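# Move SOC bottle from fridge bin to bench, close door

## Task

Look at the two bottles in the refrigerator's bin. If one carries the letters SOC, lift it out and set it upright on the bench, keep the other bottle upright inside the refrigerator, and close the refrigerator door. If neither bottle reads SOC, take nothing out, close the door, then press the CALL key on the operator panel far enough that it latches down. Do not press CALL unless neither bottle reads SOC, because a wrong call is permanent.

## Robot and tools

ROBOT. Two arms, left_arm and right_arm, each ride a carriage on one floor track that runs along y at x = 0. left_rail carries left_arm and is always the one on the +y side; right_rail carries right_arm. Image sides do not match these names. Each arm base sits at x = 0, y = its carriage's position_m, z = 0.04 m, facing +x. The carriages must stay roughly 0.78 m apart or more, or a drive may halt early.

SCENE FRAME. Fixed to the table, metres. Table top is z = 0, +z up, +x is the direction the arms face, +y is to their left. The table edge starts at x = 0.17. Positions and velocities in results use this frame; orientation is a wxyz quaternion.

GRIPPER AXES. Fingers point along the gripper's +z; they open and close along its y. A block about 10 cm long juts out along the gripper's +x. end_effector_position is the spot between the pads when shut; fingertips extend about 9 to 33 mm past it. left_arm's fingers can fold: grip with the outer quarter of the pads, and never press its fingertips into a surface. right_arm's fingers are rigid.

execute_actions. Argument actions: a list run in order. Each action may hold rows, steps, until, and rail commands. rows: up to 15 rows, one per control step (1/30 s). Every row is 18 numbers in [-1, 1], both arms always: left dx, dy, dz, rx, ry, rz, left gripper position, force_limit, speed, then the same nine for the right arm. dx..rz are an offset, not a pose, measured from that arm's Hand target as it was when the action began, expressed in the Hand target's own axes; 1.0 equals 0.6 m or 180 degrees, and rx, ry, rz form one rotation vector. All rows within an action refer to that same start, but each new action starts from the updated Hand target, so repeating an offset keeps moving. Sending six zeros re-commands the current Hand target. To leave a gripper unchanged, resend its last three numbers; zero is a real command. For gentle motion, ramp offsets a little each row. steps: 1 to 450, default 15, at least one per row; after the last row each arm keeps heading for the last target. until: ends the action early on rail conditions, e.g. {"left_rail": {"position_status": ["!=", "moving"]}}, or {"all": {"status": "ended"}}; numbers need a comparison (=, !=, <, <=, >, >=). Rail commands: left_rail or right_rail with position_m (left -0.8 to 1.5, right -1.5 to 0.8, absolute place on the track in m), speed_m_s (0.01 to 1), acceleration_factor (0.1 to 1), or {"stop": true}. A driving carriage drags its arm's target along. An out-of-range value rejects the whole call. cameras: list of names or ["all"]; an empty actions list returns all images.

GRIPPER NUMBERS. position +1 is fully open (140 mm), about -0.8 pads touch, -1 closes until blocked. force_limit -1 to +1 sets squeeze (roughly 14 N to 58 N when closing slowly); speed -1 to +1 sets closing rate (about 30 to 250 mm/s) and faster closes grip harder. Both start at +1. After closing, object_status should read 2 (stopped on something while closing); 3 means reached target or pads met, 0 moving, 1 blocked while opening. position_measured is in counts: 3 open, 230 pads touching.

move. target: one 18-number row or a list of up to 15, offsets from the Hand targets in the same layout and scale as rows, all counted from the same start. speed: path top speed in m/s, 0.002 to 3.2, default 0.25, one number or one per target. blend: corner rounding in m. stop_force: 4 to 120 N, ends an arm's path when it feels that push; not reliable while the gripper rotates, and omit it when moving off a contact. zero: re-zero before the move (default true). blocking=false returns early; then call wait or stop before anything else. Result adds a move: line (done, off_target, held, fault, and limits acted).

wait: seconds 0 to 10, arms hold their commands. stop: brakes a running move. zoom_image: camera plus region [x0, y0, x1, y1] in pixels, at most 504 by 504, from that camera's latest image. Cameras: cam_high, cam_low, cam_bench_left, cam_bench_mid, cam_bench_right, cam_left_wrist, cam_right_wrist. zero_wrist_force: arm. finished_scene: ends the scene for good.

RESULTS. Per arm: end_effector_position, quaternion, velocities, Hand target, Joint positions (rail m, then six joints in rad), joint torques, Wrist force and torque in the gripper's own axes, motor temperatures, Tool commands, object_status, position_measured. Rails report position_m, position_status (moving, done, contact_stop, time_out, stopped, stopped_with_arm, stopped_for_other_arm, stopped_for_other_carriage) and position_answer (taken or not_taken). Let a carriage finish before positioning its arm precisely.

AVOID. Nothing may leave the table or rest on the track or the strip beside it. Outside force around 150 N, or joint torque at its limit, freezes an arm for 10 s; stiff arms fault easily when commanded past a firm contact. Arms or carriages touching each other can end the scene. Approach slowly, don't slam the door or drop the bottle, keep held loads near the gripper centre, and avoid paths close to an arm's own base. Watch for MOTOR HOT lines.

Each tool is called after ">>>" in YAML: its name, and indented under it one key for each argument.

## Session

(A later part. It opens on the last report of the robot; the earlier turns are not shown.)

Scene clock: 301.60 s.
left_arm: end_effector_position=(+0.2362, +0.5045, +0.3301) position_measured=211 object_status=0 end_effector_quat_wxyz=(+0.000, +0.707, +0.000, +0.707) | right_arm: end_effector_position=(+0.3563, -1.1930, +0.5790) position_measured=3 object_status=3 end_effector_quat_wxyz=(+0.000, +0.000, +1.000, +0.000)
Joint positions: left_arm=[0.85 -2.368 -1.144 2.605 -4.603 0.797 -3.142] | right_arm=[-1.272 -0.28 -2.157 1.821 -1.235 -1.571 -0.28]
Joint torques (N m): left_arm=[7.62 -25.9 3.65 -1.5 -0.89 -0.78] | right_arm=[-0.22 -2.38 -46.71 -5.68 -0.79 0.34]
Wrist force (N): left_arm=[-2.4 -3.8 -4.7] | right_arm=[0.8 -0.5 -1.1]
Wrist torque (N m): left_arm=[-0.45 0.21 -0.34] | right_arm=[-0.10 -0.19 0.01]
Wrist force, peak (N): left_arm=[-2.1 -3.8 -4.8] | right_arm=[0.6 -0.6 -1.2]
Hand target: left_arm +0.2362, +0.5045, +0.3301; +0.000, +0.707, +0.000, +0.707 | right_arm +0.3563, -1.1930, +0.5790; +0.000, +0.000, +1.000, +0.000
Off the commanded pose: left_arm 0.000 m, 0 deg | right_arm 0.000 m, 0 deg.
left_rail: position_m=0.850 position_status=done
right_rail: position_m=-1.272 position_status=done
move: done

>>> move:
  target:
    - [0, 0.0087, -0.0647, 0, 0, 0, -1, 0.5, -1, 0, 0, 0, 0, 0, 0, 1, 1, 1]
    - [0, 0.0228, -0.1283, 0, 0, 0, -1, 0.5, -1, 0, 0, 0, 0, 0, 0, 1, 1, 1]
    - [0, 0.0427, -0.1905, 0, 0, 0, -1, 0.5, -1, 0, 0, 0, 0, 0, 0, 1, 1, 1]
    - [0, 0.0677, -0.2508, 0, 0, 0, -1, 0.5, -1, 0, 0, 0, 0, 0, 0, 1, 1, 1]
    - [0, 0.098, -0.3087, 0, 0, 0, -1, 0.5, -1, 0, 0, 0, 0, 0, 0, 1, 1, 1]
    - [0, 0.1332, -0.3635, 0, 0, 0, -1, 0.5, -1, 0, 0, 0, 0, 0, 0, 1, 1, 1]
    - [0, 0.1728, -0.4153, 0, 0, 0, -1, 0.5, -1, 0, 0, 0, 0, 0, 0, 1, 1, 1]
    - [0, 0.2172, -0.4632, 0, 0, 0, -1, 0.5, -1, 0, 0, 0, 0, 0, 0, 1, 1, 1]
    - [0, 0.2653, -0.5073, 0, 0, 0, -1, 0.5, -1, 0, 0, 0, 0, 0, 0, 1, 1, 1]
  speed: [0.06, 0.12, 0.15, 0.15, 0.15, 0.15, 0.15, 0.15, 0.15]
  blend: [0.01, 0.015, 0.015, 0.015, 0.015, 0.015, 0.015, 0.015, 0]
  cameras: ["cam_left_wrist"]

Scene clock: 319.87 s.
left_arm: end_effector_position=(-0.0682, +0.3454, +0.3300) position_measured=211 object_status=2 end_effector_quat_wxyz=(+0.000, +0.707, +0.000, +0.707) | right_arm: end_effector_position=(+0.3563, -1.1930, +0.5790) position_measured=3 object_status=3 end_effector_quat_wxyz=(+0.000, +0.000, +1.000, +0.000)
Joint positions: left_arm=[0.85 -2.523 -0.942 2.03 -4.229 0.952 -3.142] | right_arm=[-1.272 -0.28 -2.157 1.821 -1.235 -1.571 -0.28]
Joint torques (N m): left_arm=[11.35 -60.24 -28.35 3.6 -5.13 -0.81] | right_arm=[1.05 -2.4 -46.58 -5.59 -0.76 0.24]
Wrist force (N): left_arm=[8.2 -5.6 -1.5] | right_arm=[0.7 -0.2 -0.9]
Wrist torque (N m): left_arm=[0.11 0.52 -0.48] | right_arm=[-0.05 -0.16 0.01]
Wrist force, peak (N): left_arm=[9.5 -74.0 -45.8] | right_arm=[0.9 -0.6 -1.4]
Hand target: left_arm -0.0682, +0.3454, +0.3300; +0.000, +0.707, +0.000, +0.707 | right_arm +0.3563, -1.1930, +0.5790; +0.000, +0.000, +1.000, +0.000
Off the commanded pose: left_arm 0.000 m, 0 deg | right_arm 0.000 m, 0 deg.
left_rail: position_m=0.850 position_status=done
right_rail: position_m=-1.272 position_status=done
move: done
camera_calibration:
cam_left_wrist: T_world_to_cam=[[-0.0382201, -0.993894, -0.103507, 0.377161], [-0.292905, 0.110176, -0.949773, 0.255333], [0.955377, -0.00598268, -0.295327, 0.349944], [0, 0, 0, 1]] pos_world=[-0.245125, 0.34882, 0.384895]
Images, in order (width x height): cam_left_wrist 672x504.

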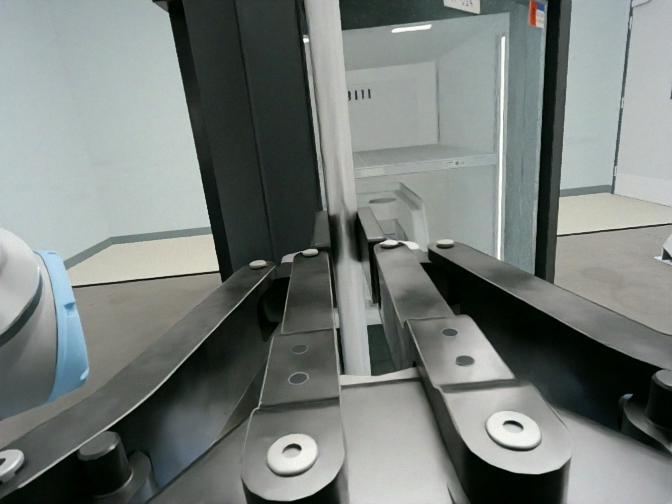

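>>> move:
  target:
    - [0, 0.0527, -0.0395, 0.0056, 0, 0, -1, 0.5, -1, 0, 0, 0, 0, 0, 0, 1, 1, 1]
    - [0, 0.1085, -0.0745, 0.0111, 0, 0, -1, 0.5, -1, 0, 0, 0, 0, 0, 0, 1, 1, 1]
    - [0, 0.1672, -0.1045, 0.0167, 0, 0, -1, 0.5, -1, 0, 0, 0, 0, 0, 0, 1, 1, 1]
    - [0, 0.2287, -0.1292, 0.025, 0, 0, -1, 0.5, -1, 0, 0, 0, 0, 0, 0, 1, 1, 1]
    - [0, 0.292, -0.1487, 0.0333, 0, 0, -1, 0.5, -1, 0, 0, 0, 0, 0, 0, 1, 1, 1]
    - [0, 0.3565, -0.1627, 0.0389, 0, 0, -1, 0.5, -1, 0, 0, 0, 0, 0, 0, 1, 1, 1]
    - [0, 0.422, -0.1707, 0.0444, 0, 0, -1, 0.5, -1, 0, 0, 0, 0, 0, 0, 1, 1, 1]
    - [0, 0.4878, -0.1735, 0.05, 0, 0, -1, 0.5, -1, 0, 0, 0, 0, 0, 0, 1, 1, 1]
  speed: 0.15
  blend: [0.015, 0.015, 0.015, 0.015, 0.015, 0.015, 0.015, 0]
  cameras: ["cam_left_wrist", "cam_bench_mid"]

Scene clock: 330.97 s.
left_arm: end_effector_position=(-0.1722, +0.0527, +0.3299) position_measured=211 object_status=2 end_effector_quat_wxyz=(-0.055, +0.705, +0.055, +0.705) | right_arm: end_effector_position=(+0.3563, -1.1930, +0.5790) position_measured=3 object_status=3 end_effector_quat_wxyz=(+0.000, +0.000, +1.000, +0.000)
Joint positions: left_arm=[0.85 -2.286 -0.568 1.206 -3.779 0.873 -3.142] | right_arm=[-1.272 -0.28 -2.157 1.821 -1.235 -1.571 -0.28]
Joint torques (N m): left_arm=[-38.86 -93.61 -50.87 9.36 0.35 -1.73] | right_arm=[0.59 -2.49 -46.72 -5.85 -0.92 0.05]
Wrist force (N): left_arm=[4.7 5.1 53.9] | right_arm=[0.2 -0.1 -0.8]
Wrist torque (N m): left_arm=[-0.57 0.40 -0.37] | right_arm=[-0.03 -0.06 0.01]
Wrist force, peak (N): left_arm=[4.7 5.1 53.9] | right_arm=[0.6 0.1 -1.7]
Hand target: left_arm -0.1724, +0.0527, +0.3300; -0.055, +0.705, +0.055, +0.705 | right_arm +0.3563, -1.1930, +0.5790; +0.000, +0.000, +1.000, +0.000
Off the commanded pose: left_arm 0.000 m, 0 deg | right_arm 0.000 m, 0 deg.
left_rail: position_m=0.850 position_status=done
right_rail: position_m=-1.272 position_status=done
move: done
camera_calibration:
cam_left_wrist: T_world_to_cam=[[0.117835, -0.98763, -0.103447, 0.108792], [-0.306522, 0.0629108, -0.949782, 0.257262], [0.944542, 0.143627, -0.295317, 0.437828], [0, 0, 0, 1]] pos_world=[-0.34751, 0.0283782, 0.384895]
Images, in order (width x height): cam_bench_mid 672x504, cam_left_wrist 672x504.

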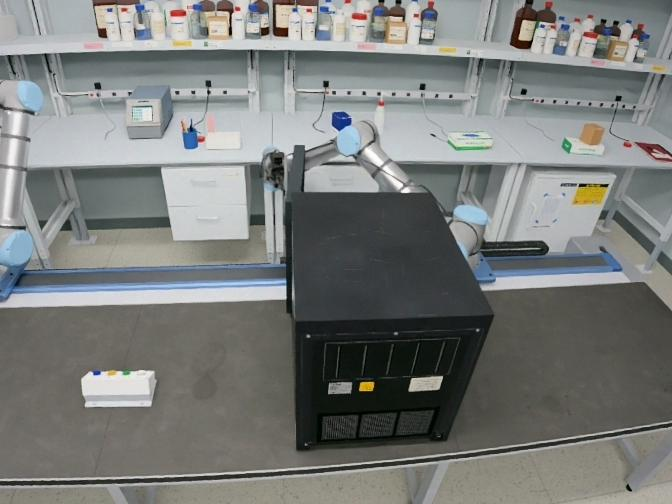

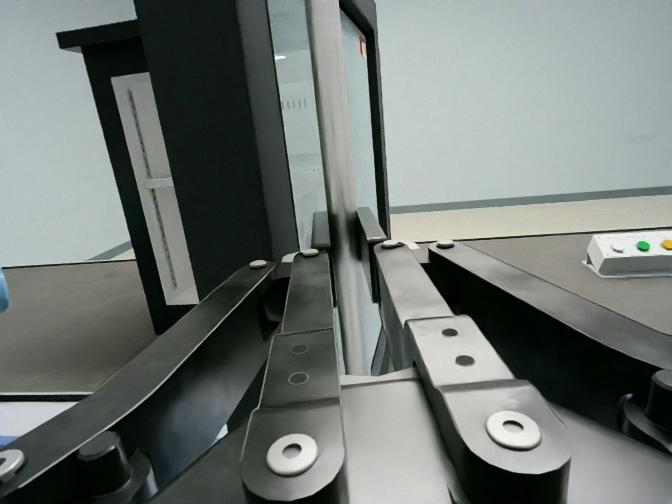

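>>> move:
  target:
    - [0, 0.0654, -0.0048, 0, 0, 0, -1, 0.5, -1, 0, 0, 0, 0, 0, 0, 1, 1, 1]
    - [0, 0.1307, -0.0055, 0, 0, 0, -1, 0.5, -1, 0, 0, 0, 0, 0, 0, 1, 1, 1]
    - [0, 0.196, -0.0007, 0, 0, 0, -1, 0.5, -1, 0, 0, 0, 0, 0, 0, 1, 1, 1]
  speed: 0.08
  blend: [0.01, 0.01, 0]
  stop_force: 40
  cameras: ["cam_left_wrist"]

Scene clock: 340.33 s.
left_arm: end_effector_position=(-0.1544, -0.0635, +0.3299) position_measured=211 object_status=2 end_effector_quat_wxyz=(-0.055, +0.705, +0.055, +0.705) | right_arm: end_effector_position=(+0.3563, -1.1930, +0.5790) position_measured=3 object_status=3 end_effector_quat_wxyz=(+0.000, +0.000, +1.000, +0.000)
Joint positions: left_arm=[0.85 -2.202 -0.417 0.886 -3.611 0.788 -3.142] | right_arm=[-1.272 -0.28 -2.157 1.821 -1.235 -1.571 -0.28]
Joint torques (N m): left_arm=[-28.11 -104.65 -48.28 6.03 -5.37 0.57] | right_arm=[-1.39 -2.83 -47.16 -5.87 -1.02 0.05]
Wrist force (N): left_arm=[9.1 -6.4 25.4] | right_arm=[0.5 -0.6 -1.2]
Wrist torque (N m): left_arm=[-0.13 0.52 -0.32] | right_arm=[-0.13 -0.11 0.01]
Wrist force, peak (N): left_arm=[2.7 5.9 59.6] | right_arm=[0.4 -0.9 -1.3]
Hand target: left_arm -0.1544, -0.0635, +0.3300; -0.055, +0.705, +0.055, +0.705 | right_arm +0.3563, -1.1930, +0.5790; +0.000, +0.000, +1.000, +0.000
Off the commanded pose: left_arm 0.000 m, 0 deg | right_arm 0.000 m, 0 deg.
left_rail: position_m=0.850 position_status=done
right_rail: position_m=-1.272 position_status=done
move: done
camera_calibration:
cam_left_wrist: T_world_to_cam=[[0.117845, -0.987629, -0.10345, -0.00807492], [-0.306432, 0.0629248, -0.94981, 0.2701], [0.94457, 0.143631, -0.295226, 0.437585], [0, 0, 0, 1]] pos_world=[-0.32961, -0.0878218, 0.384895]
Images, in order (width x height): cam_left_wrist 672x504.

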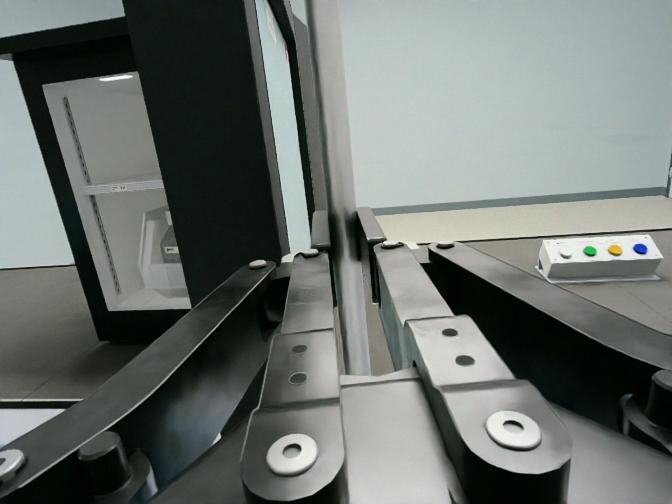

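>>> execute_actions:
  actions:
    - {"rows": [[0,0,0,0,0,0,-0.444,0.5,-1,0,0,0,0,0,0,1,1,1]], "steps": 30}
  cameras: ["cam_left_wrist"]

>>> wait:
  seconds: 0.5
  cameras: ["cam_left_wrist"]

Scene clock: 349.33 s.
left_arm: end_effector_position=(-0.1544, -0.0635, +0.3299) position_measured=185 object_status=3 end_effector_quat_wxyz=(-0.055, +0.705, +0.055, +0.705) | right_arm: end_effector_position=(+0.3563, -1.1930, +0.5790) position_measured=3 object_status=3 end_effector_quat_wxyz=(+0.000, +0.000, +1.000, +0.000)
Joint positions: left_arm=[0.85 -2.202 -0.416 0.886 -3.611 0.788 -3.142] | right_arm=[-1.272 -0.28 -2.157 1.821 -1.235 -1.571 -0.28]
Joint torques (N m): left_arm=[7.43 -144.27 -43.48 5.1 1.53 0.52] | right_arm=[0.13 -2.25 -46.8 -5.83 -1.05 -0.11]
Wrist force (N): left_arm=[-6.9 1.4 -1.6] | right_arm=[0.5 -0.1 -1.4]
Wrist torque (N m): left_arm=[0.51 1.27 -0.34] | right_arm=[-0.01 -0.11 0.01]
Wrist force, peak (N): left_arm=[8.8 -6.5 27.0] | right_arm=[0.1 -1.1 -1.6]
Hand target: left_arm -0.1544, -0.0635, +0.3300; -0.055, +0.705, +0.055, +0.705 | right_arm +0.3563, -1.1930, +0.5790; +0.000, +0.000, +1.000, +0.000
Off the commanded pose: left_arm 0.000 m, 0 deg | right_arm 0.000 m, 0 deg.
left_rail: position_m=0.850 position_status=done
right_rail: position_m=-1.272 position_status=done
camera_calibration:
cam_left_wrist: T_world_to_cam=[[0.117725, -0.987638, -0.103503, -0.00798433], [-0.306437, 0.0630108, -0.949803, 0.270067], [0.944583, 0.143533, -0.29523, 0.437663], [0, 0, 0, 1]] pos_world=[-0.32971, -0.0877218, 0.384895]
Images, in order (width x height): cam_left_wrist 672x504.

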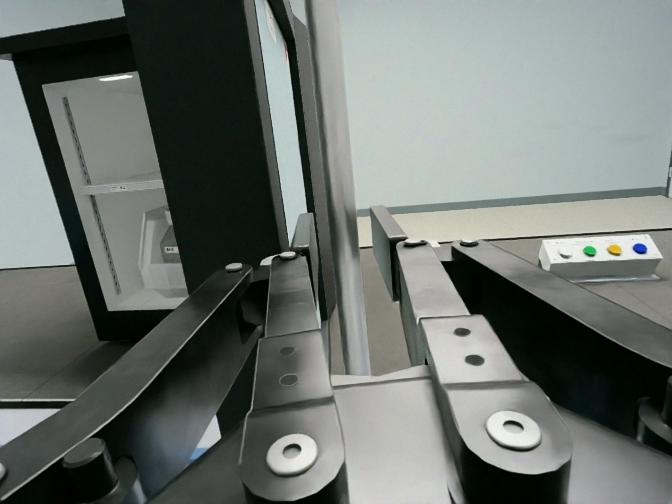

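Scene clock: 349.83 s.
left_arm: end_effector_position=(-0.1544, -0.0635, +0.3299) position_measured=185 object_status=3 end_effector_quat_wxyz=(-0.055, +0.705, +0.055, +0.705) | right_arm: end_effector_position=(+0.3563, -1.1930, +0.5790) position_measured=3 object_status=3 end_effector_quat_wxyz=(+0.000, +0.000, +1.000, +0.000)
Joint positions: left_arm=[0.85 -2.202 -0.416 0.886 -3.611 0.788 -3.142] | right_arm=[-1.272 -0.28 -2.157 1.821 -1.235 -1.571 -0.28]
Joint torques (N m): left_arm=[11.45 -144.14 -40.92 5.14 1.84 0.78] | right_arm=[-0.28 -3.65 -46.73 -5.99 -1.09 -0.03]
Wrist force (N): left_arm=[-7.1 1.3 -1.4] | right_arm=[0.5 -0.4 -1.3]
Wrist torque (N m): left_arm=[0.49 1.31 -0.34] | right_arm=[-0.09 -0.11 0.01]
Wrist force, peak (N): left_arm=[-7.5 1.7 -1.3] | right_arm=[0.5 -0.4 -1.3]
Hand target: left_arm -0.1544, -0.0635, +0.3300; -0.055, +0.705, +0.055, +0.705 | right_arm +0.3563, -1.1930, +0.5790; +0.000, +0.000, +1.000, +0.000
Tool commands: left_gripper/position=-0.444 left_gripper/force_limit=+0.5 left_gripper/speed=-1.0 right_gripper/position=+1.0 right_gripper/force_limit=+1.0 right_gripper/speed=+1.0
Off the commanded pose: left_arm 0.000 m, 0 deg | right_arm 0.000 m, 0 deg.
left_rail: position_m=0.850 position_status=done
right_rail: position_m=-1.272 position_status=done
wait: 0.50 s
camera_calibration:
cam_left_wrist: T_world_to_cam=[[0.117722, -0.987637, -0.103514, -0.00798101], [-0.306438, 0.063023, -0.949802, 0.270067], [0.944583, 0.143533, -0.29523, 0.437663], [0, 0, 0, 1]] pos_world=[-0.32971, -0.0877218, 0.384895]
Images, in order (width x height): cam_left_wrist 672x504.

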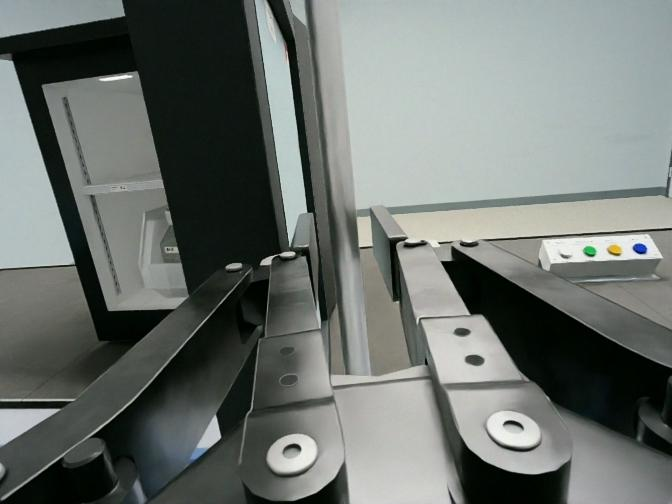

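>>> move:
  target:
    - [0, -0.0209, -0.1317, 0, 0, 0, -0.444, 0.5, -1, 0, 0, 0, 0, 0, 0, 1, 1, 1]
    - [0, -0.5421, -0.083, -0.05, 0, 0, -0.444, 0.5, -1, 0, 0, 0, 0, 0, 0, 1, 1, 1]
    - [-0.0583, -0.6073, 0.571, -0.05, 0, 0, 1, 0.5, 0, 0, 0, 0, 0, 0, 0, 1, 1, 1]
  speed: [0.12, 0.25, 0.25]
  blend: [0.01, 0.04, 0]
  cameras: ["cam_left_wrist"]

Scene clock: 373.40 s.
left_arm: end_effector_position=(-0.2178, -0.0631, +0.3298) position_measured=185 object_status=3 end_effector_quat_wxyz=(-0.056, +0.705, +0.055, +0.705) | right_arm: end_effector_position=(+0.3563, -1.1930, +0.5790) position_measured=3 object_status=3 end_effector_quat_wxyz=(+0.000, +0.000, +1.000, +0.000)
Joint positions: left_arm=[0.85 -2.249 -0.356 0.759 -3.544 0.834 -3.142] | right_arm=[-1.272 -0.28 -2.157 1.821 -1.235 -1.571 -0.28]
Joint torques (N m): left_arm=[-6.93 -135.26 -41.38 2.17 -0.12 -0.26] | right_arm=[0.23 -5.15 -46.58 -6.03 -1.5 0.26]
Wrist force (N): left_arm=[-6.0 1.5 -1.6] | right_arm=[0.3 -0.4 -1.0]
Wrist torque (N m): left_arm=[0.53 1.07 -0.35] | right_arm=[-0.08 -0.07 0.01]
Wrist force, peak (N): left_arm=[-8.3 -0.8 -7.8] | right_arm=[0.4 -0.6 -1.7]
Hand target: left_arm -0.2178, -0.0631, +0.3298; -0.056, +0.705, +0.055, +0.705 (not the last commanded pose) | right_arm +0.3563, -1.1930, +0.5790; +0.000, +0.000, +1.000, +0.000
Tool commands: left_gripper/position=-0.443137 left_gripper/force_limit=+0.498039 left_gripper/speed=-1.0 right_gripper/position=+1.0 right_gripper/force_limit=+1.0 right_gripper/speed=+1.0
Off the commanded pose: left_arm 0.539 m, 9 deg | right_arm 0.000 m, 0 deg.
FORCE FAULT: contact force on the left arm reached its limit, and that arm stopped for 10 seconds. The contact can be on any part of that arm, not only on its tool. That arm's remaining commands of this call were not run. That arm's target is now where it stood when the stop ended, not its last command. That arm accepts commands again.
left_rail: position_m=0.850 position_status=done
right_rail: position_m=-1.272 position_status=done
move: fault (left_arm); path passed 0 of 3 targets; target 3's new numbers were not sent
camera_calibration:
cam_left_wrist: T_world_to_cam=[[0.117648, -0.987612, -0.103832, -0.000146694], [-0.305971, 0.0634213, -0.949926, 0.250695], [0.944744, 0.143526, -0.29472, 0.497313], [0, 0, 0, 1]] pos_world=[-0.393111, -0.0874218, 0.384694]
Images, in order (width x height): cam_left_wrist 672x504.

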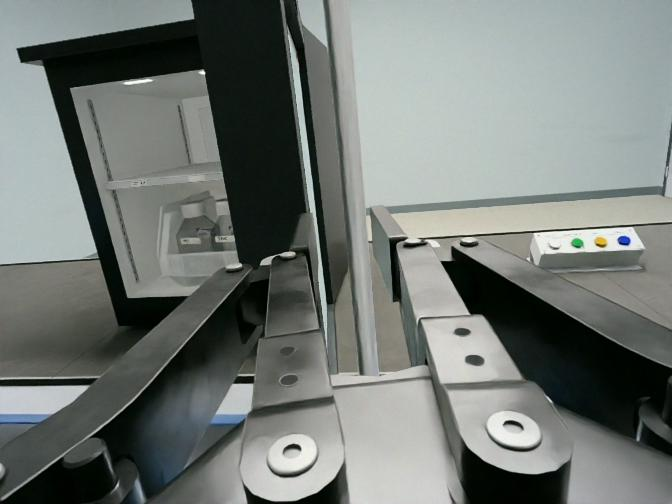

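>>> wait:
  seconds: 0
  cameras: ["cam_bench_mid", "cam_bench_left", "cam_low", "cam_high", "cam_right_wrist"]

Scene clock: 376.27 s.
left_arm: end_effector_position=(-0.2178, -0.0631, +0.3298) position_measured=185 object_status=3 end_effector_quat_wxyz=(-0.056, +0.705, +0.055, +0.705) | right_arm: end_effector_position=(+0.3563, -1.1930, +0.5790) position_measured=3 object_status=3 end_effector_quat_wxyz=(+0.000, +0.000, +1.000, +0.000)
Joint positions: left_arm=[0.85 -2.249 -0.356 0.759 -3.544 0.834 -3.142] | right_arm=[-1.272 -0.28 -2.157 1.821 -1.235 -1.571 -0.28]
Joint torques (N m): left_arm=[-23.71 -137.19 -41.47 2.13 -0.3 0] | right_arm=[0.42 -2.39 -47.16 -6.21 -1.15 0.05]
Wrist force (N): left_arm=[-5.6 1.3 -1.1] | right_arm=[0.4 -0.4 -0.6]
Wrist torque (N m): left_arm=[0.50 0.99 -0.35] | right_arm=[-0.10 -0.09 0.01]
Wrist force, peak (N): left_arm=[-6.0 1.5 -1.5] | right_arm=[0.7 -0.5 -1.4]
Hand target: left_arm -0.2178, -0.0631, +0.3298; -0.056, +0.705, +0.055, +0.705 (not the last commanded pose) | right_arm +0.3563, -1.1930, +0.5790; +0.000, +0.000, +1.000, +0.000
Tool commands: left_gripper/position=-0.443137 left_gripper/force_limit=+0.498039 left_gripper/speed=-1.0 right_gripper/position=+1.0 right_gripper/force_limit=+1.0 right_gripper/speed=+1.0
Off the commanded pose: left_arm 0.539 m, 9 deg | right_arm 0.000 m, 0 deg.
left_rail: position_m=0.850 position_status=done
right_rail: position_m=-1.272 position_status=done
Images, in order (width x height): cam_high 672x504, cam_low 672x504, cam_bench_left 672x504, cam_bench_mid 672x504, cam_right_wrist 672x504.

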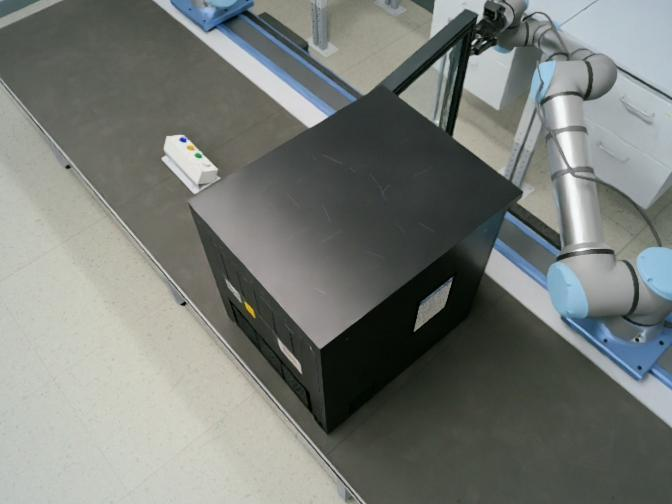

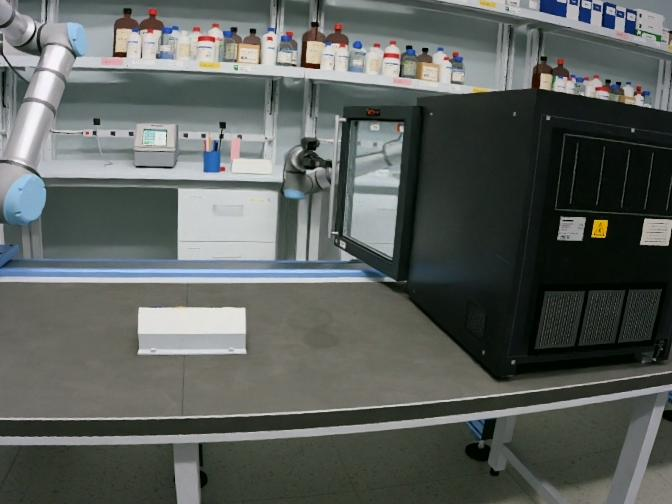

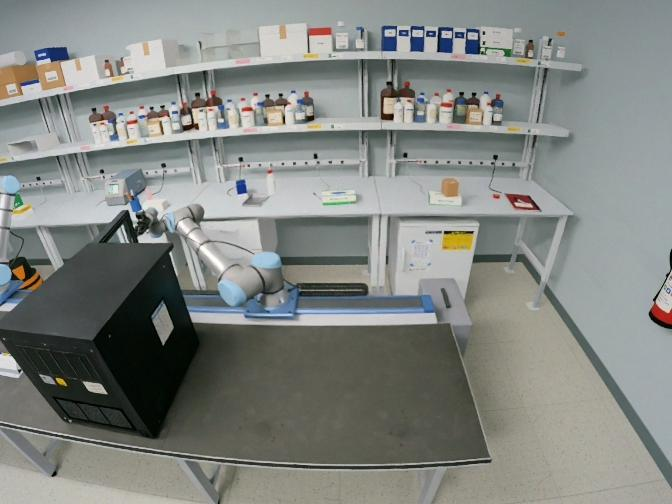

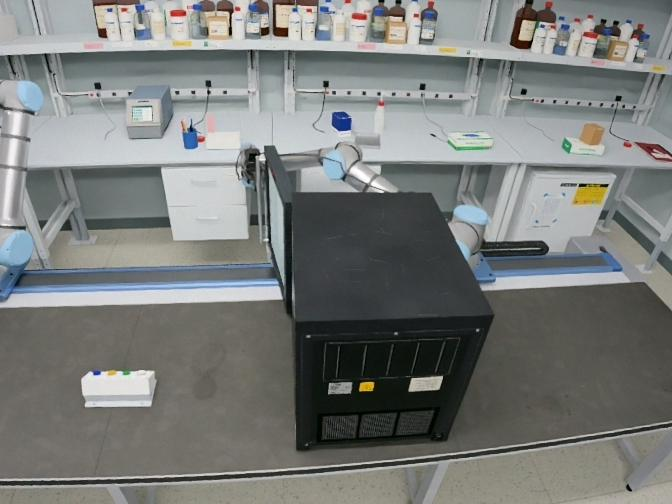

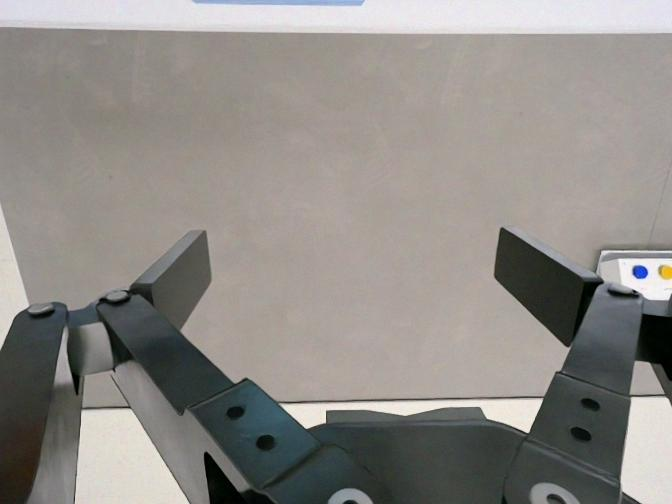

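>>> zoom_image:
  camera: "cam_high"
  region: [420, 0, 672, 200]

>>> zoom_image:
  camera: "cam_bench_mid"
  region: [220, 120, 500, 290]

>>> zoom_image:
  camera: "cam_low"
  region: [260, 90, 440, 240]

>>> zoom_image:
  camera: "cam_bench_left"
  region: [90, 170, 330, 330]

Scaled by 2.000 from the camera's 672x504 image, which has a finer 960x720 frame.

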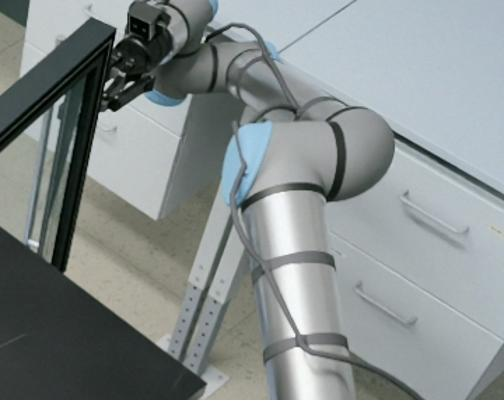

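Scaled by 1.800 from the camera's 672x504 image, which has a finer 960x720 frame.

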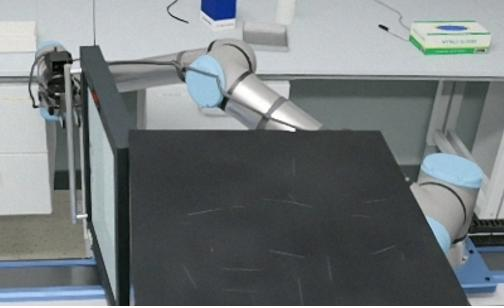

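Scaled by 2.800 from the camera's 672x504 image, which has a finer 960x720 frame.

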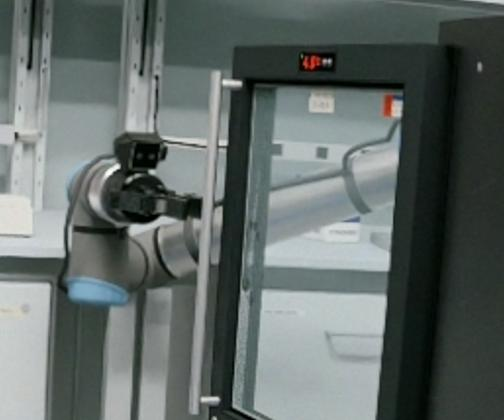

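Scaled by 2.100 from the camera's 672x504 image, which has a finer 960x720 frame.

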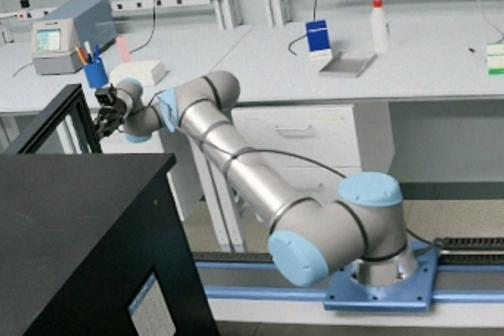

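>>> move:
  target:
    - [0, 0.0031, 0.0198, -0.1333, 0, 0, -0.444, 0.5, -1, 0, 0, 0, 0, 0, 0, 1, 1, 1]
    - [0, -0.1476, -0.0475, -0.3833, 0, 0, -0.444, 0.5, -1, 0, 0, 0, 0, 0, 0, 1, 1, 1]
  speed: [0.1, 0.2]
  blend: [0.005, 0]
  cameras: ["cam_left_wrist", "cam_bench_left"]

Scene clock: 435.60 s.
left_arm: end_effector_position=(-0.2597, +0.0200, +0.3299) position_measured=185 object_status=3 end_effector_quat_wxyz=(+0.353, +0.612, -0.354, +0.612) | right_arm: end_effector_position=(+0.3563, -1.1930, +0.5790) position_measured=3 object_status=3 end_effector_quat_wxyz=(+0.000, +0.000, +1.000, +0.000)
Joint positions: left_arm=[0.85 -2.504 -0.91 1.954 -4.183 -0.114 -3.144] | right_arm=[-1.272 -0.28 -2.157 1.821 -1.235 -1.571 -0.28]
Joint torques (N m): left_arm=[-13.61 -71.51 -30.91 -4.34 -3.82 1.1] | right_arm=[0.38 -2.86 -45.98 -6.16 -1.43 0.46]
Wrist force (N): left_arm=[-6.0 1.4 -1.4] | right_arm=[0.5 -0.3 -0.7]
Wrist torque (N m): left_arm=[0.51 1.09 -0.38] | right_arm=[-0.07 -0.11 0.02]
Wrist force, peak (N): left_arm=[-6.4 1.2 -1.4] | right_arm=[0.6 -0.7 -1.7]
Hand target: left_arm -0.2598, +0.0200, +0.3298; +0.353, +0.612, -0.354, +0.612 | right_arm +0.3563, -1.1930, +0.5790; +0.000, +0.000, +1.000, +0.000
Off the commanded pose: left_arm 0.000 m, 0 deg | right_arm 0.000 m, 0 deg.
left_rail: position_m=0.850 position_status=done
right_rail: position_m=-1.272 position_status=done
move: done
camera_calibration:
cam_left_wrist: T_world_to_cam=[[-0.879823, -0.463734, -0.104221, -0.182528], [-0.0506646, 0.309526, -0.94954, 0.293852], [0.472593, -0.830147, -0.295823, 0.422187], [0, 0, 0, 1]] pos_world=[-0.345227, 0.174878, 0.384894]
Images, in order (width x height): cam_bench_left 672x504, cam_left_wrist 672x504.

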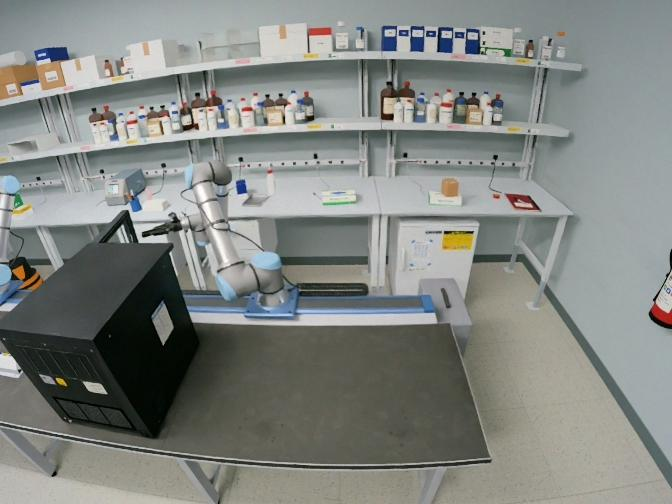

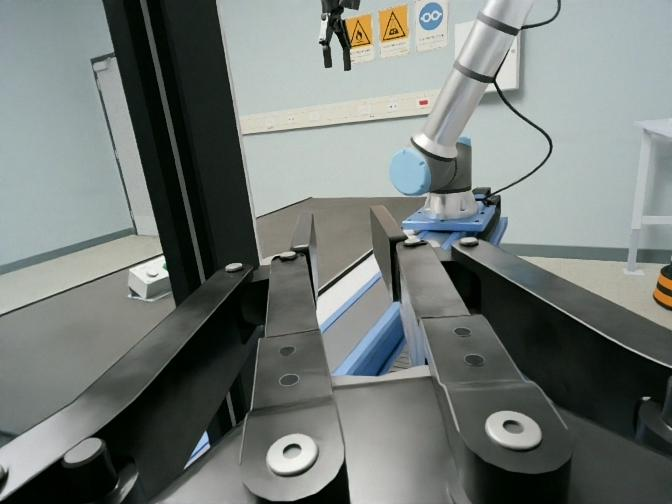

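>>> move:
  target:
    - [0, -0.5781, -0.3013, 0.3333, 0, 0, -0.444, 0.5, -1, 0, 0, 0, 0, 0, 0, 1, 1, 1]
    - [-0.0667, -0.9203, -0.0941, 0.3333, 0, 0, 1, 0.5, 0, 0, 0, 0, 0, 0, 0, 1, 1, 1]
  speed: [0.35, 0.25]
  blend: [0.05, 0]
  cameras: ["cam_left_wrist"]

Scene clock: 445.30 s.
left_arm: end_effector_position=(+0.1903, +0.3448, +0.2903) position_measured=3 object_status=0 end_effector_quat_wxyz=(+0.000, +0.707, +0.000, +0.707) | right_arm: end_effector_position=(+0.3563, -1.1930, +0.5790) position_measured=3 object_status=3 end_effector_quat_wxyz=(+0.000, +0.000, +1.000, +0.000)
Joint positions: left_arm=[0.85 -2.197 -0.96 2.273 -4.453 0.626 -3.142] | right_arm=[-1.272 -0.28 -2.157 1.821 -1.235 -1.571 -0.28]
Joint torques (N m): left_arm=[10.86 -53.88 -16.69 -1.9 -3.95 0.45] | right_arm=[0.32 -6.22 -47.03 -6.27 -1.4 0.17]
Wrist force (N): left_arm=[-5.9 1.1 -0.9] | right_arm=[0.3 -0.2 -1.5]
Wrist torque (N m): left_arm=[0.43 1.12 -0.27] | right_arm=[-0.06 -0.06 0.01]
Wrist force, peak (N): left_arm=[-6.4 1.4 -1.5] | right_arm=[0.6 -0.9 -1.9]
Hand target: left_arm +0.1903, +0.3448, +0.2903; +0.000, +0.707, +0.000, +0.707 | right_arm +0.3563, -1.1930, +0.5790; +0.000, +0.000, +1.000, +0.000
Off the commanded pose: left_arm 0.000 m, 0 deg | right_arm 0.000 m, 0 deg.
left_rail: position_m=0.850 position_status=done
right_rail: position_m=-1.272 position_status=done
move: done
camera_calibration:
cam_left_wrist: T_world_to_cam=[[-0.0383123, -0.993839, -0.104005, 0.382578], [-0.292378, 0.110675, -0.949877, 0.293157], [0.955535, -0.00598328, -0.294817, 0.0910439], [0, 0, 0, 1]] pos_world=[0.0133743, 0.34832, 0.345094]
Images, in order (width x height): cam_left_wrist 672x504.

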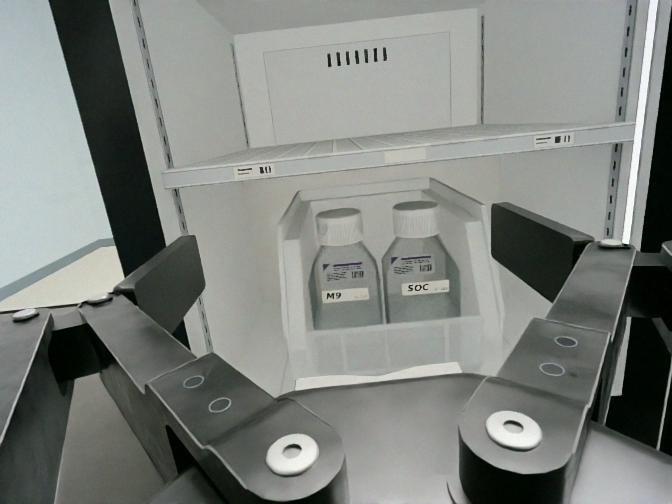

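>>> zoom_image:
  camera: "cam_left_wrist"
  region: [270, 170, 510, 350]

>>> zoom_image:
  camera: "cam_left_wrist"
  region: [380, 245, 460, 305]

>>> zoom_image:
  camera: "cam_left_wrist"
  region: [310, 250, 390, 310]

Scaled by 2.100 from the camera's 672x504 image, which has a finer 960x720 frame.

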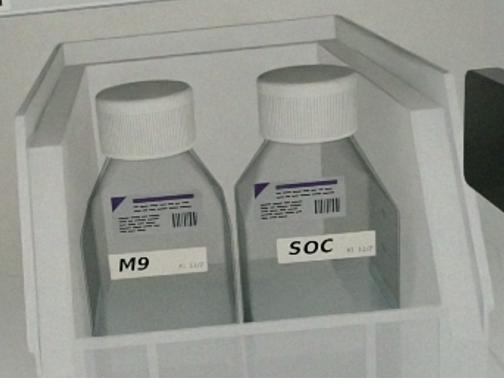

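Scaled by 6.300 from the camera's 672x504 image, which has a finer 960x720 frame.

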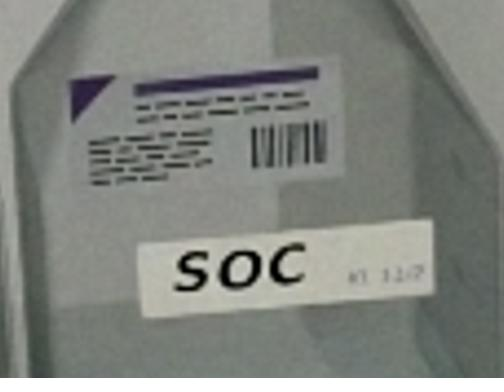

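Scaled by 6.300 from the camera's 672x504 image, which has a finer 960x720 frame.

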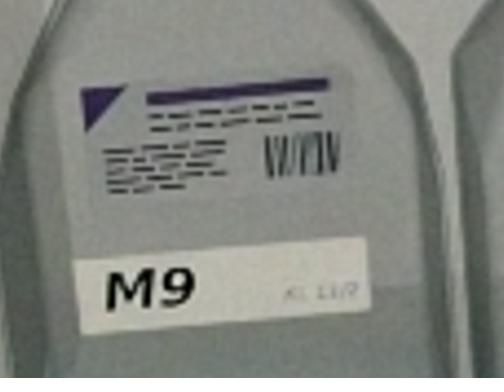

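>>> move:
  target:
    - [0.0295, 0.1347, 0.1645, 0, -0.1389, 0, 0, 0, 0, 0, 0, 0, 0, 0, 0, 1, 1, 1]
  speed: 0.2
  cameras: ["cam_left_wrist"]

>>> zoom_image:
  camera: "cam_left_wrist"
  region: [230, 90, 470, 330]

Scene clock: 505.83 s.
left_arm: end_effector_position=(+0.2890, +0.2640, +0.3080) position_measured=129 object_status=3 end_effector_quat_wxyz=(+0.000, +0.843, +0.000, +0.538) | right_arm: end_effector_position=(+0.3563, -1.1930, +0.5790) position_measured=3 object_status=3 end_effector_quat_wxyz=(+0.000, +0.000, +1.000, +0.000)
Joint positions: left_arm=[0.85 -1.906 -1.154 1.925 -4.868 0.543 -2.26] | right_arm=[-1.272 -0.28 -2.157 1.821 -1.235 -1.571 -0.28]
Joint torques (N m): left_arm=[8.26 -90.35 -37.03 0.76 1.2 1.68] | right_arm=[0.41 -4.4 -47.07 -6.61 -1.51 0.42]
Wrist force (N): left_arm=[-6.4 1.7 -0.3] | right_arm=[0.6 -0.5 -1.3]
Wrist torque (N m): left_arm=[0.44 1.16 -0.31] | right_arm=[-0.11 -0.15 0.01]
Wrist force, peak (N): left_arm=[-7.2 0.4 -2.0] | right_arm=[0.7 -0.5 -1.8]
Hand target: left_arm +0.2890, +0.2640, +0.3080; +0.000, +0.843, +0.000, +0.538 | right_arm +0.3563, -1.1930, +0.5790; +0.000, +0.000, +1.000, +0.000
Off the commanded pose: left_arm 0.000 m, 0 deg | right_arm 0.000 m, 0 deg.
left_rail: position_m=0.850 position_status=done
right_rail: position_m=-1.272 position_status=done
move: done
camera_calibration:
cam_left_wrist: T_world_to_cam=[[-0.0784573, -0.99384, -0.0782679, 0.311431], [-0.666455, 0.110676, -0.737285, 0.390422], [0.741406, -0.0056834, -0.671033, 0.179168], [0, 0, 0, 1]] pos_world=[0.151797, 0.26732, 0.432455]
Images, in order (width x height): cam_left_wrist 672x504.

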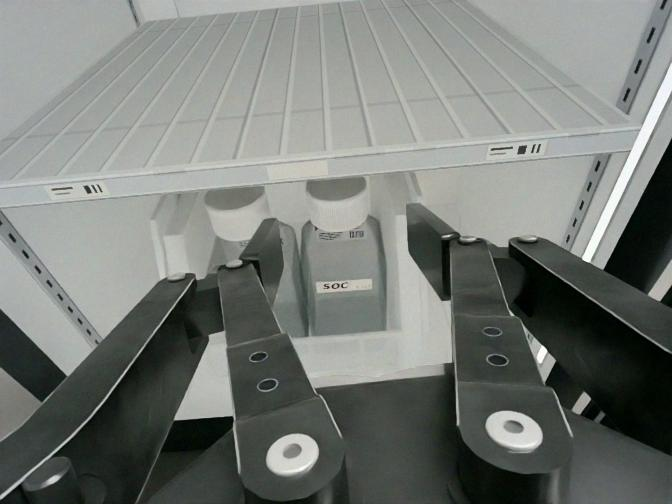

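Scaled by 2.100 from the camera's 672x504 image, which has a finer 960x720 frame.

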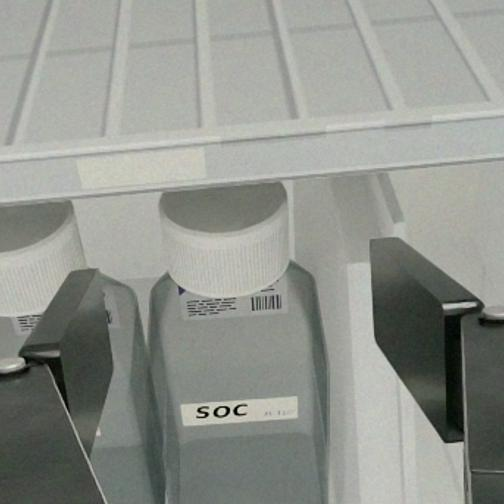

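>>> move:
  target:
    - [-0.0033, 0, 0.2027, 0, 0, 0, 0, 0, 0, 0, 0, 0, 0, 0, 0, 1, 1, 1]
  speed: 0.1
  cameras: ["cam_left_wrist"]

>>> zoom_image:
  camera: "cam_left_wrist"
  region: [230, 90, 470, 330]

Scene clock: 533.13 s.
left_arm: end_effector_position=(+0.3984, +0.2640, +0.2549) position_measured=129 object_status=3 end_effector_quat_wxyz=(+0.000, +0.843, +0.000, +0.538) | right_arm: end_effector_position=(+0.3563, -1.1930, +0.5790) position_measured=3 object_status=3 end_effector_quat_wxyz=(+0.000, +0.000, +1.000, +0.000)
Joint positions: left_arm=[0.85 -1.717 -1.101 1.887 -5.195 0.458 -1.906] | right_arm=[-1.272 -0.28 -2.157 1.821 -1.235 -1.571 -0.28]
Joint torques (N m): left_arm=[9.67 -64.27 -37.22 0.96 -7.23 1.35] | right_arm=[-0.58 -5.71 -46.66 -6.54 -1.48 0.29]
Wrist force (N): left_arm=[-6.9 1.8 -0.6] | right_arm=[0.8 -0.7 -1.4]
Wrist torque (N m): left_arm=[0.48 1.28 -0.30] | right_arm=[-0.15 -0.18 0.01]
Wrist force, peak (N): left_arm=[-6.9 1.8 -0.6] | right_arm=[0.4 -0.5 -1.9]
Hand target: left_arm +0.3984, +0.2640, +0.2549; +0.000, +0.843, +0.000, +0.538 | right_arm +0.3563, -1.1930, +0.5790; +0.000, +0.000, +1.000, +0.000
Off the commanded pose: left_arm 0.000 m, 0 deg | right_arm 0.000 m, 0 deg.
left_rail: position_m=0.850 position_status=done
right_rail: position_m=-1.272 position_status=done
move: done
camera_calibration:
cam_left_wrist: T_world_to_cam=[[-0.0784573, -0.99384, -0.0782679, 0.315858], [-0.666455, 0.110676, -0.737285, 0.424183], [0.741406, -0.0056834, -0.671033, 0.0624264], [0, 0, 0, 1]] pos_world=[0.261197, 0.26732, 0.379355]
Images, in order (width x height): cam_left_wrist 672x504.

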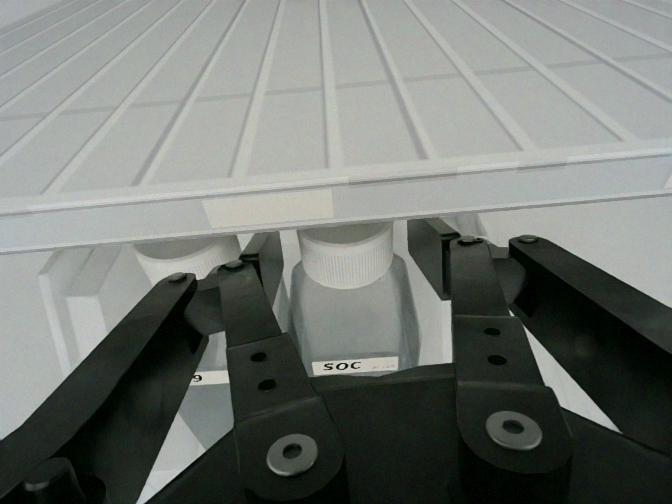

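Scaled by 2.100 from the camera's 672x504 image, which has a finer 960x720 frame.

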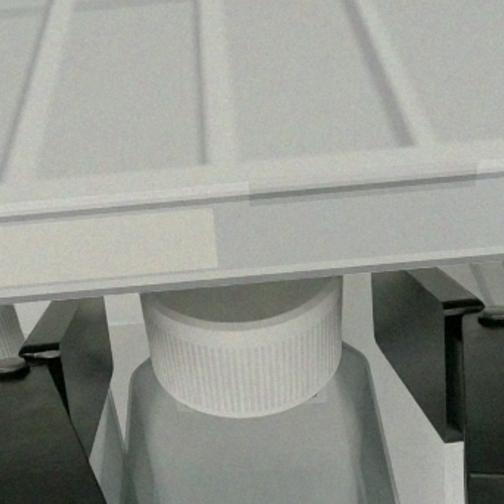

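>>> execute_actions:
  actions:
    - {"rows": [[0,0,0,0,0,0,-1,0,-1,0,0,0,0,0,0,1,1,1]], "steps": 60}
  cameras: ["cam_left_wrist"]

>>> zoom_image:
  camera: "cam_left_wrist"
  region: [200, 180, 480, 420]

Scene clock: 537.77 s.
left_arm: end_effector_position=(+0.3984, +0.2639, +0.2549) position_measured=161 object_status=2 end_effector_quat_wxyz=(+0.000, +0.843, +0.000, +0.538) | right_arm: end_effector_position=(+0.3563, -1.1930, +0.5790) position_measured=3 object_status=3 end_effector_quat_wxyz=(+0.000, +0.000, +1.000, +0.000)
Joint positions: left_arm=[0.85 -1.717 -1.101 1.887 -5.195 0.458 -1.906] | right_arm=[-1.272 -0.28 -2.157 1.821 -1.235 -1.571 -0.28]
Joint torques (N m): left_arm=[8.3 -82.15 -30.63 3.59 -4.88 0.86] | right_arm=[1.75 -5.67 -46.88 -6.56 -1.48 0.31]
Wrist force (N): left_arm=[-5.1 2.3 -2.3] | right_arm=[0.1 -0.9 -1.1]
Wrist torque (N m): left_arm=[0.54 1.17 -0.23] | right_arm=[-0.20 -0.02 0.02]
Wrist force, peak (N): left_arm=[-8.5 1.6 0.0] | right_arm=[0.8 -0.9 -1.8]
Hand target: left_arm +0.3984, +0.2640, +0.2549; +0.000, +0.843, +0.000, +0.538 | right_arm +0.3563, -1.1930, +0.5790; +0.000, +0.000, +1.000, +0.000
Off the commanded pose: left_arm 0.000 m, 0 deg | right_arm 0.000 m, 0 deg.
left_rail: position_m=0.850 position_status=done
right_rail: position_m=-1.272 position_status=done
camera_calibration:
cam_left_wrist: T_world_to_cam=[[-0.0784645, -0.993851, -0.0781279, 0.315809], [-0.666454, 0.110577, -0.7373, 0.424215], [0.741406, -0.00578327, -0.671032, 0.0624531], [0, 0, 0, 1]] pos_world=[0.261197, 0.26732, 0.379355]
Images, in order (width x height): cam_left_wrist 672x504.

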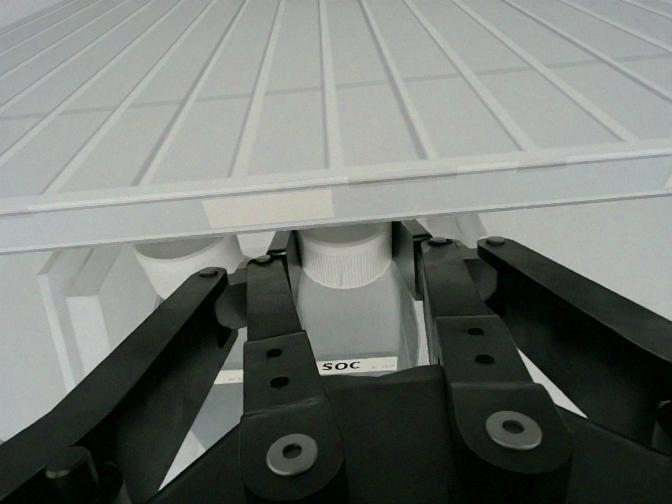

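Scaled by 1.800 from the camera's 672x504 image, which has a finer 960x720 frame.

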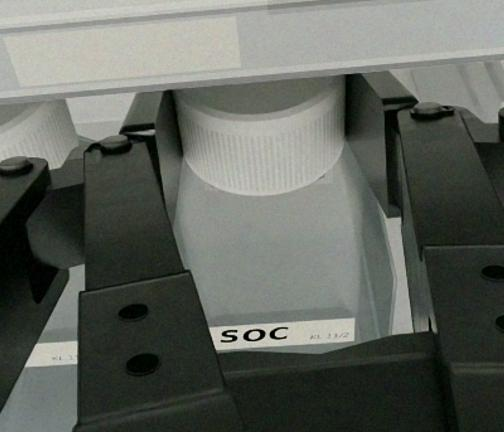

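>>> move:
  target:
    - [0.0125, 0, -0.0245, 0, 0, 0, -1, 0, -1, 0, 0, 0, 0, 0, 0, 1, 1, 1]
    - [-0.0618, 0, -0.144, 0, 0.1944, 0, -1, 0, -1, 0, 0, 0, 0, 0, 0, 1, 1, 1]
  speed: [0.06, 0.12]
  blend: [0.004, 0]
  cameras: ["cam_left_wrist"]

Scene clock: 569.40 s.
left_arm: end_effector_position=(+0.3044, +0.2640, +0.2577) position_measured=161 object_status=2 end_effector_quat_wxyz=(+0.000, +0.643, +0.000, +0.766) | right_arm: end_effector_position=(+0.3563, -1.1930, +0.5790) position_measured=3 object_status=3 end_effector_quat_wxyz=(+0.000, +0.000, +1.000, +0.000)
Joint positions: left_arm=[0.85 -1.925 -0.795 2.231 -4.106 0.393 -3.581] | right_arm=[-1.272 -0.28 -2.157 1.821 -1.235 -1.571 -0.28]
Joint torques (N m): left_arm=[-16.33 -63.06 -0.38 3.29 5.74 -2.43] | right_arm=[0.02 -4.44 -46.82 -6.39 -1.5 0.39]
Wrist force (N): left_arm=[-9.1 1.4 -1.6] | right_arm=[0.6 -0.7 -1.4]
Wrist torque (N m): left_arm=[0.57 0.80 -0.19] | right_arm=[-0.15 -0.13 0.02]
Wrist force, peak (N): left_arm=[-10.3 1.6 1.5] | right_arm=[0.9 -0.7 -1.7]
Hand target: left_arm +0.3044, +0.2640, +0.2577; +0.000, +0.643, +0.000, +0.766 | right_arm +0.3563, -1.1930, +0.5790; +0.000, +0.000, +1.000, +0.000
Off the commanded pose: left_arm 0.000 m, 0 deg | right_arm 0.000 m, 0 deg.
left_rail: position_m=0.850 position_status=done
right_rail: position_m=-1.272 position_status=done
move: done
camera_calibration:
cam_left_wrist: T_world_to_cam=[[-0.0197872, -0.993848, -0.108966, 0.298795], [-0.123257, 0.110581, -0.986195, 0.262535], [0.992178, -0.00608327, -0.124687, -0.0830249], [0, 0, 0, 1]] pos_world=[0.120647, 0.26742, 0.281117]
Images, in order (width x height): cam_left_wrist 672x504.

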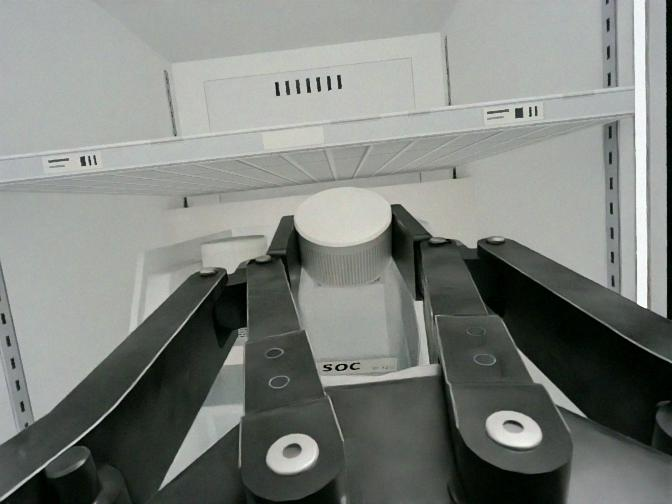

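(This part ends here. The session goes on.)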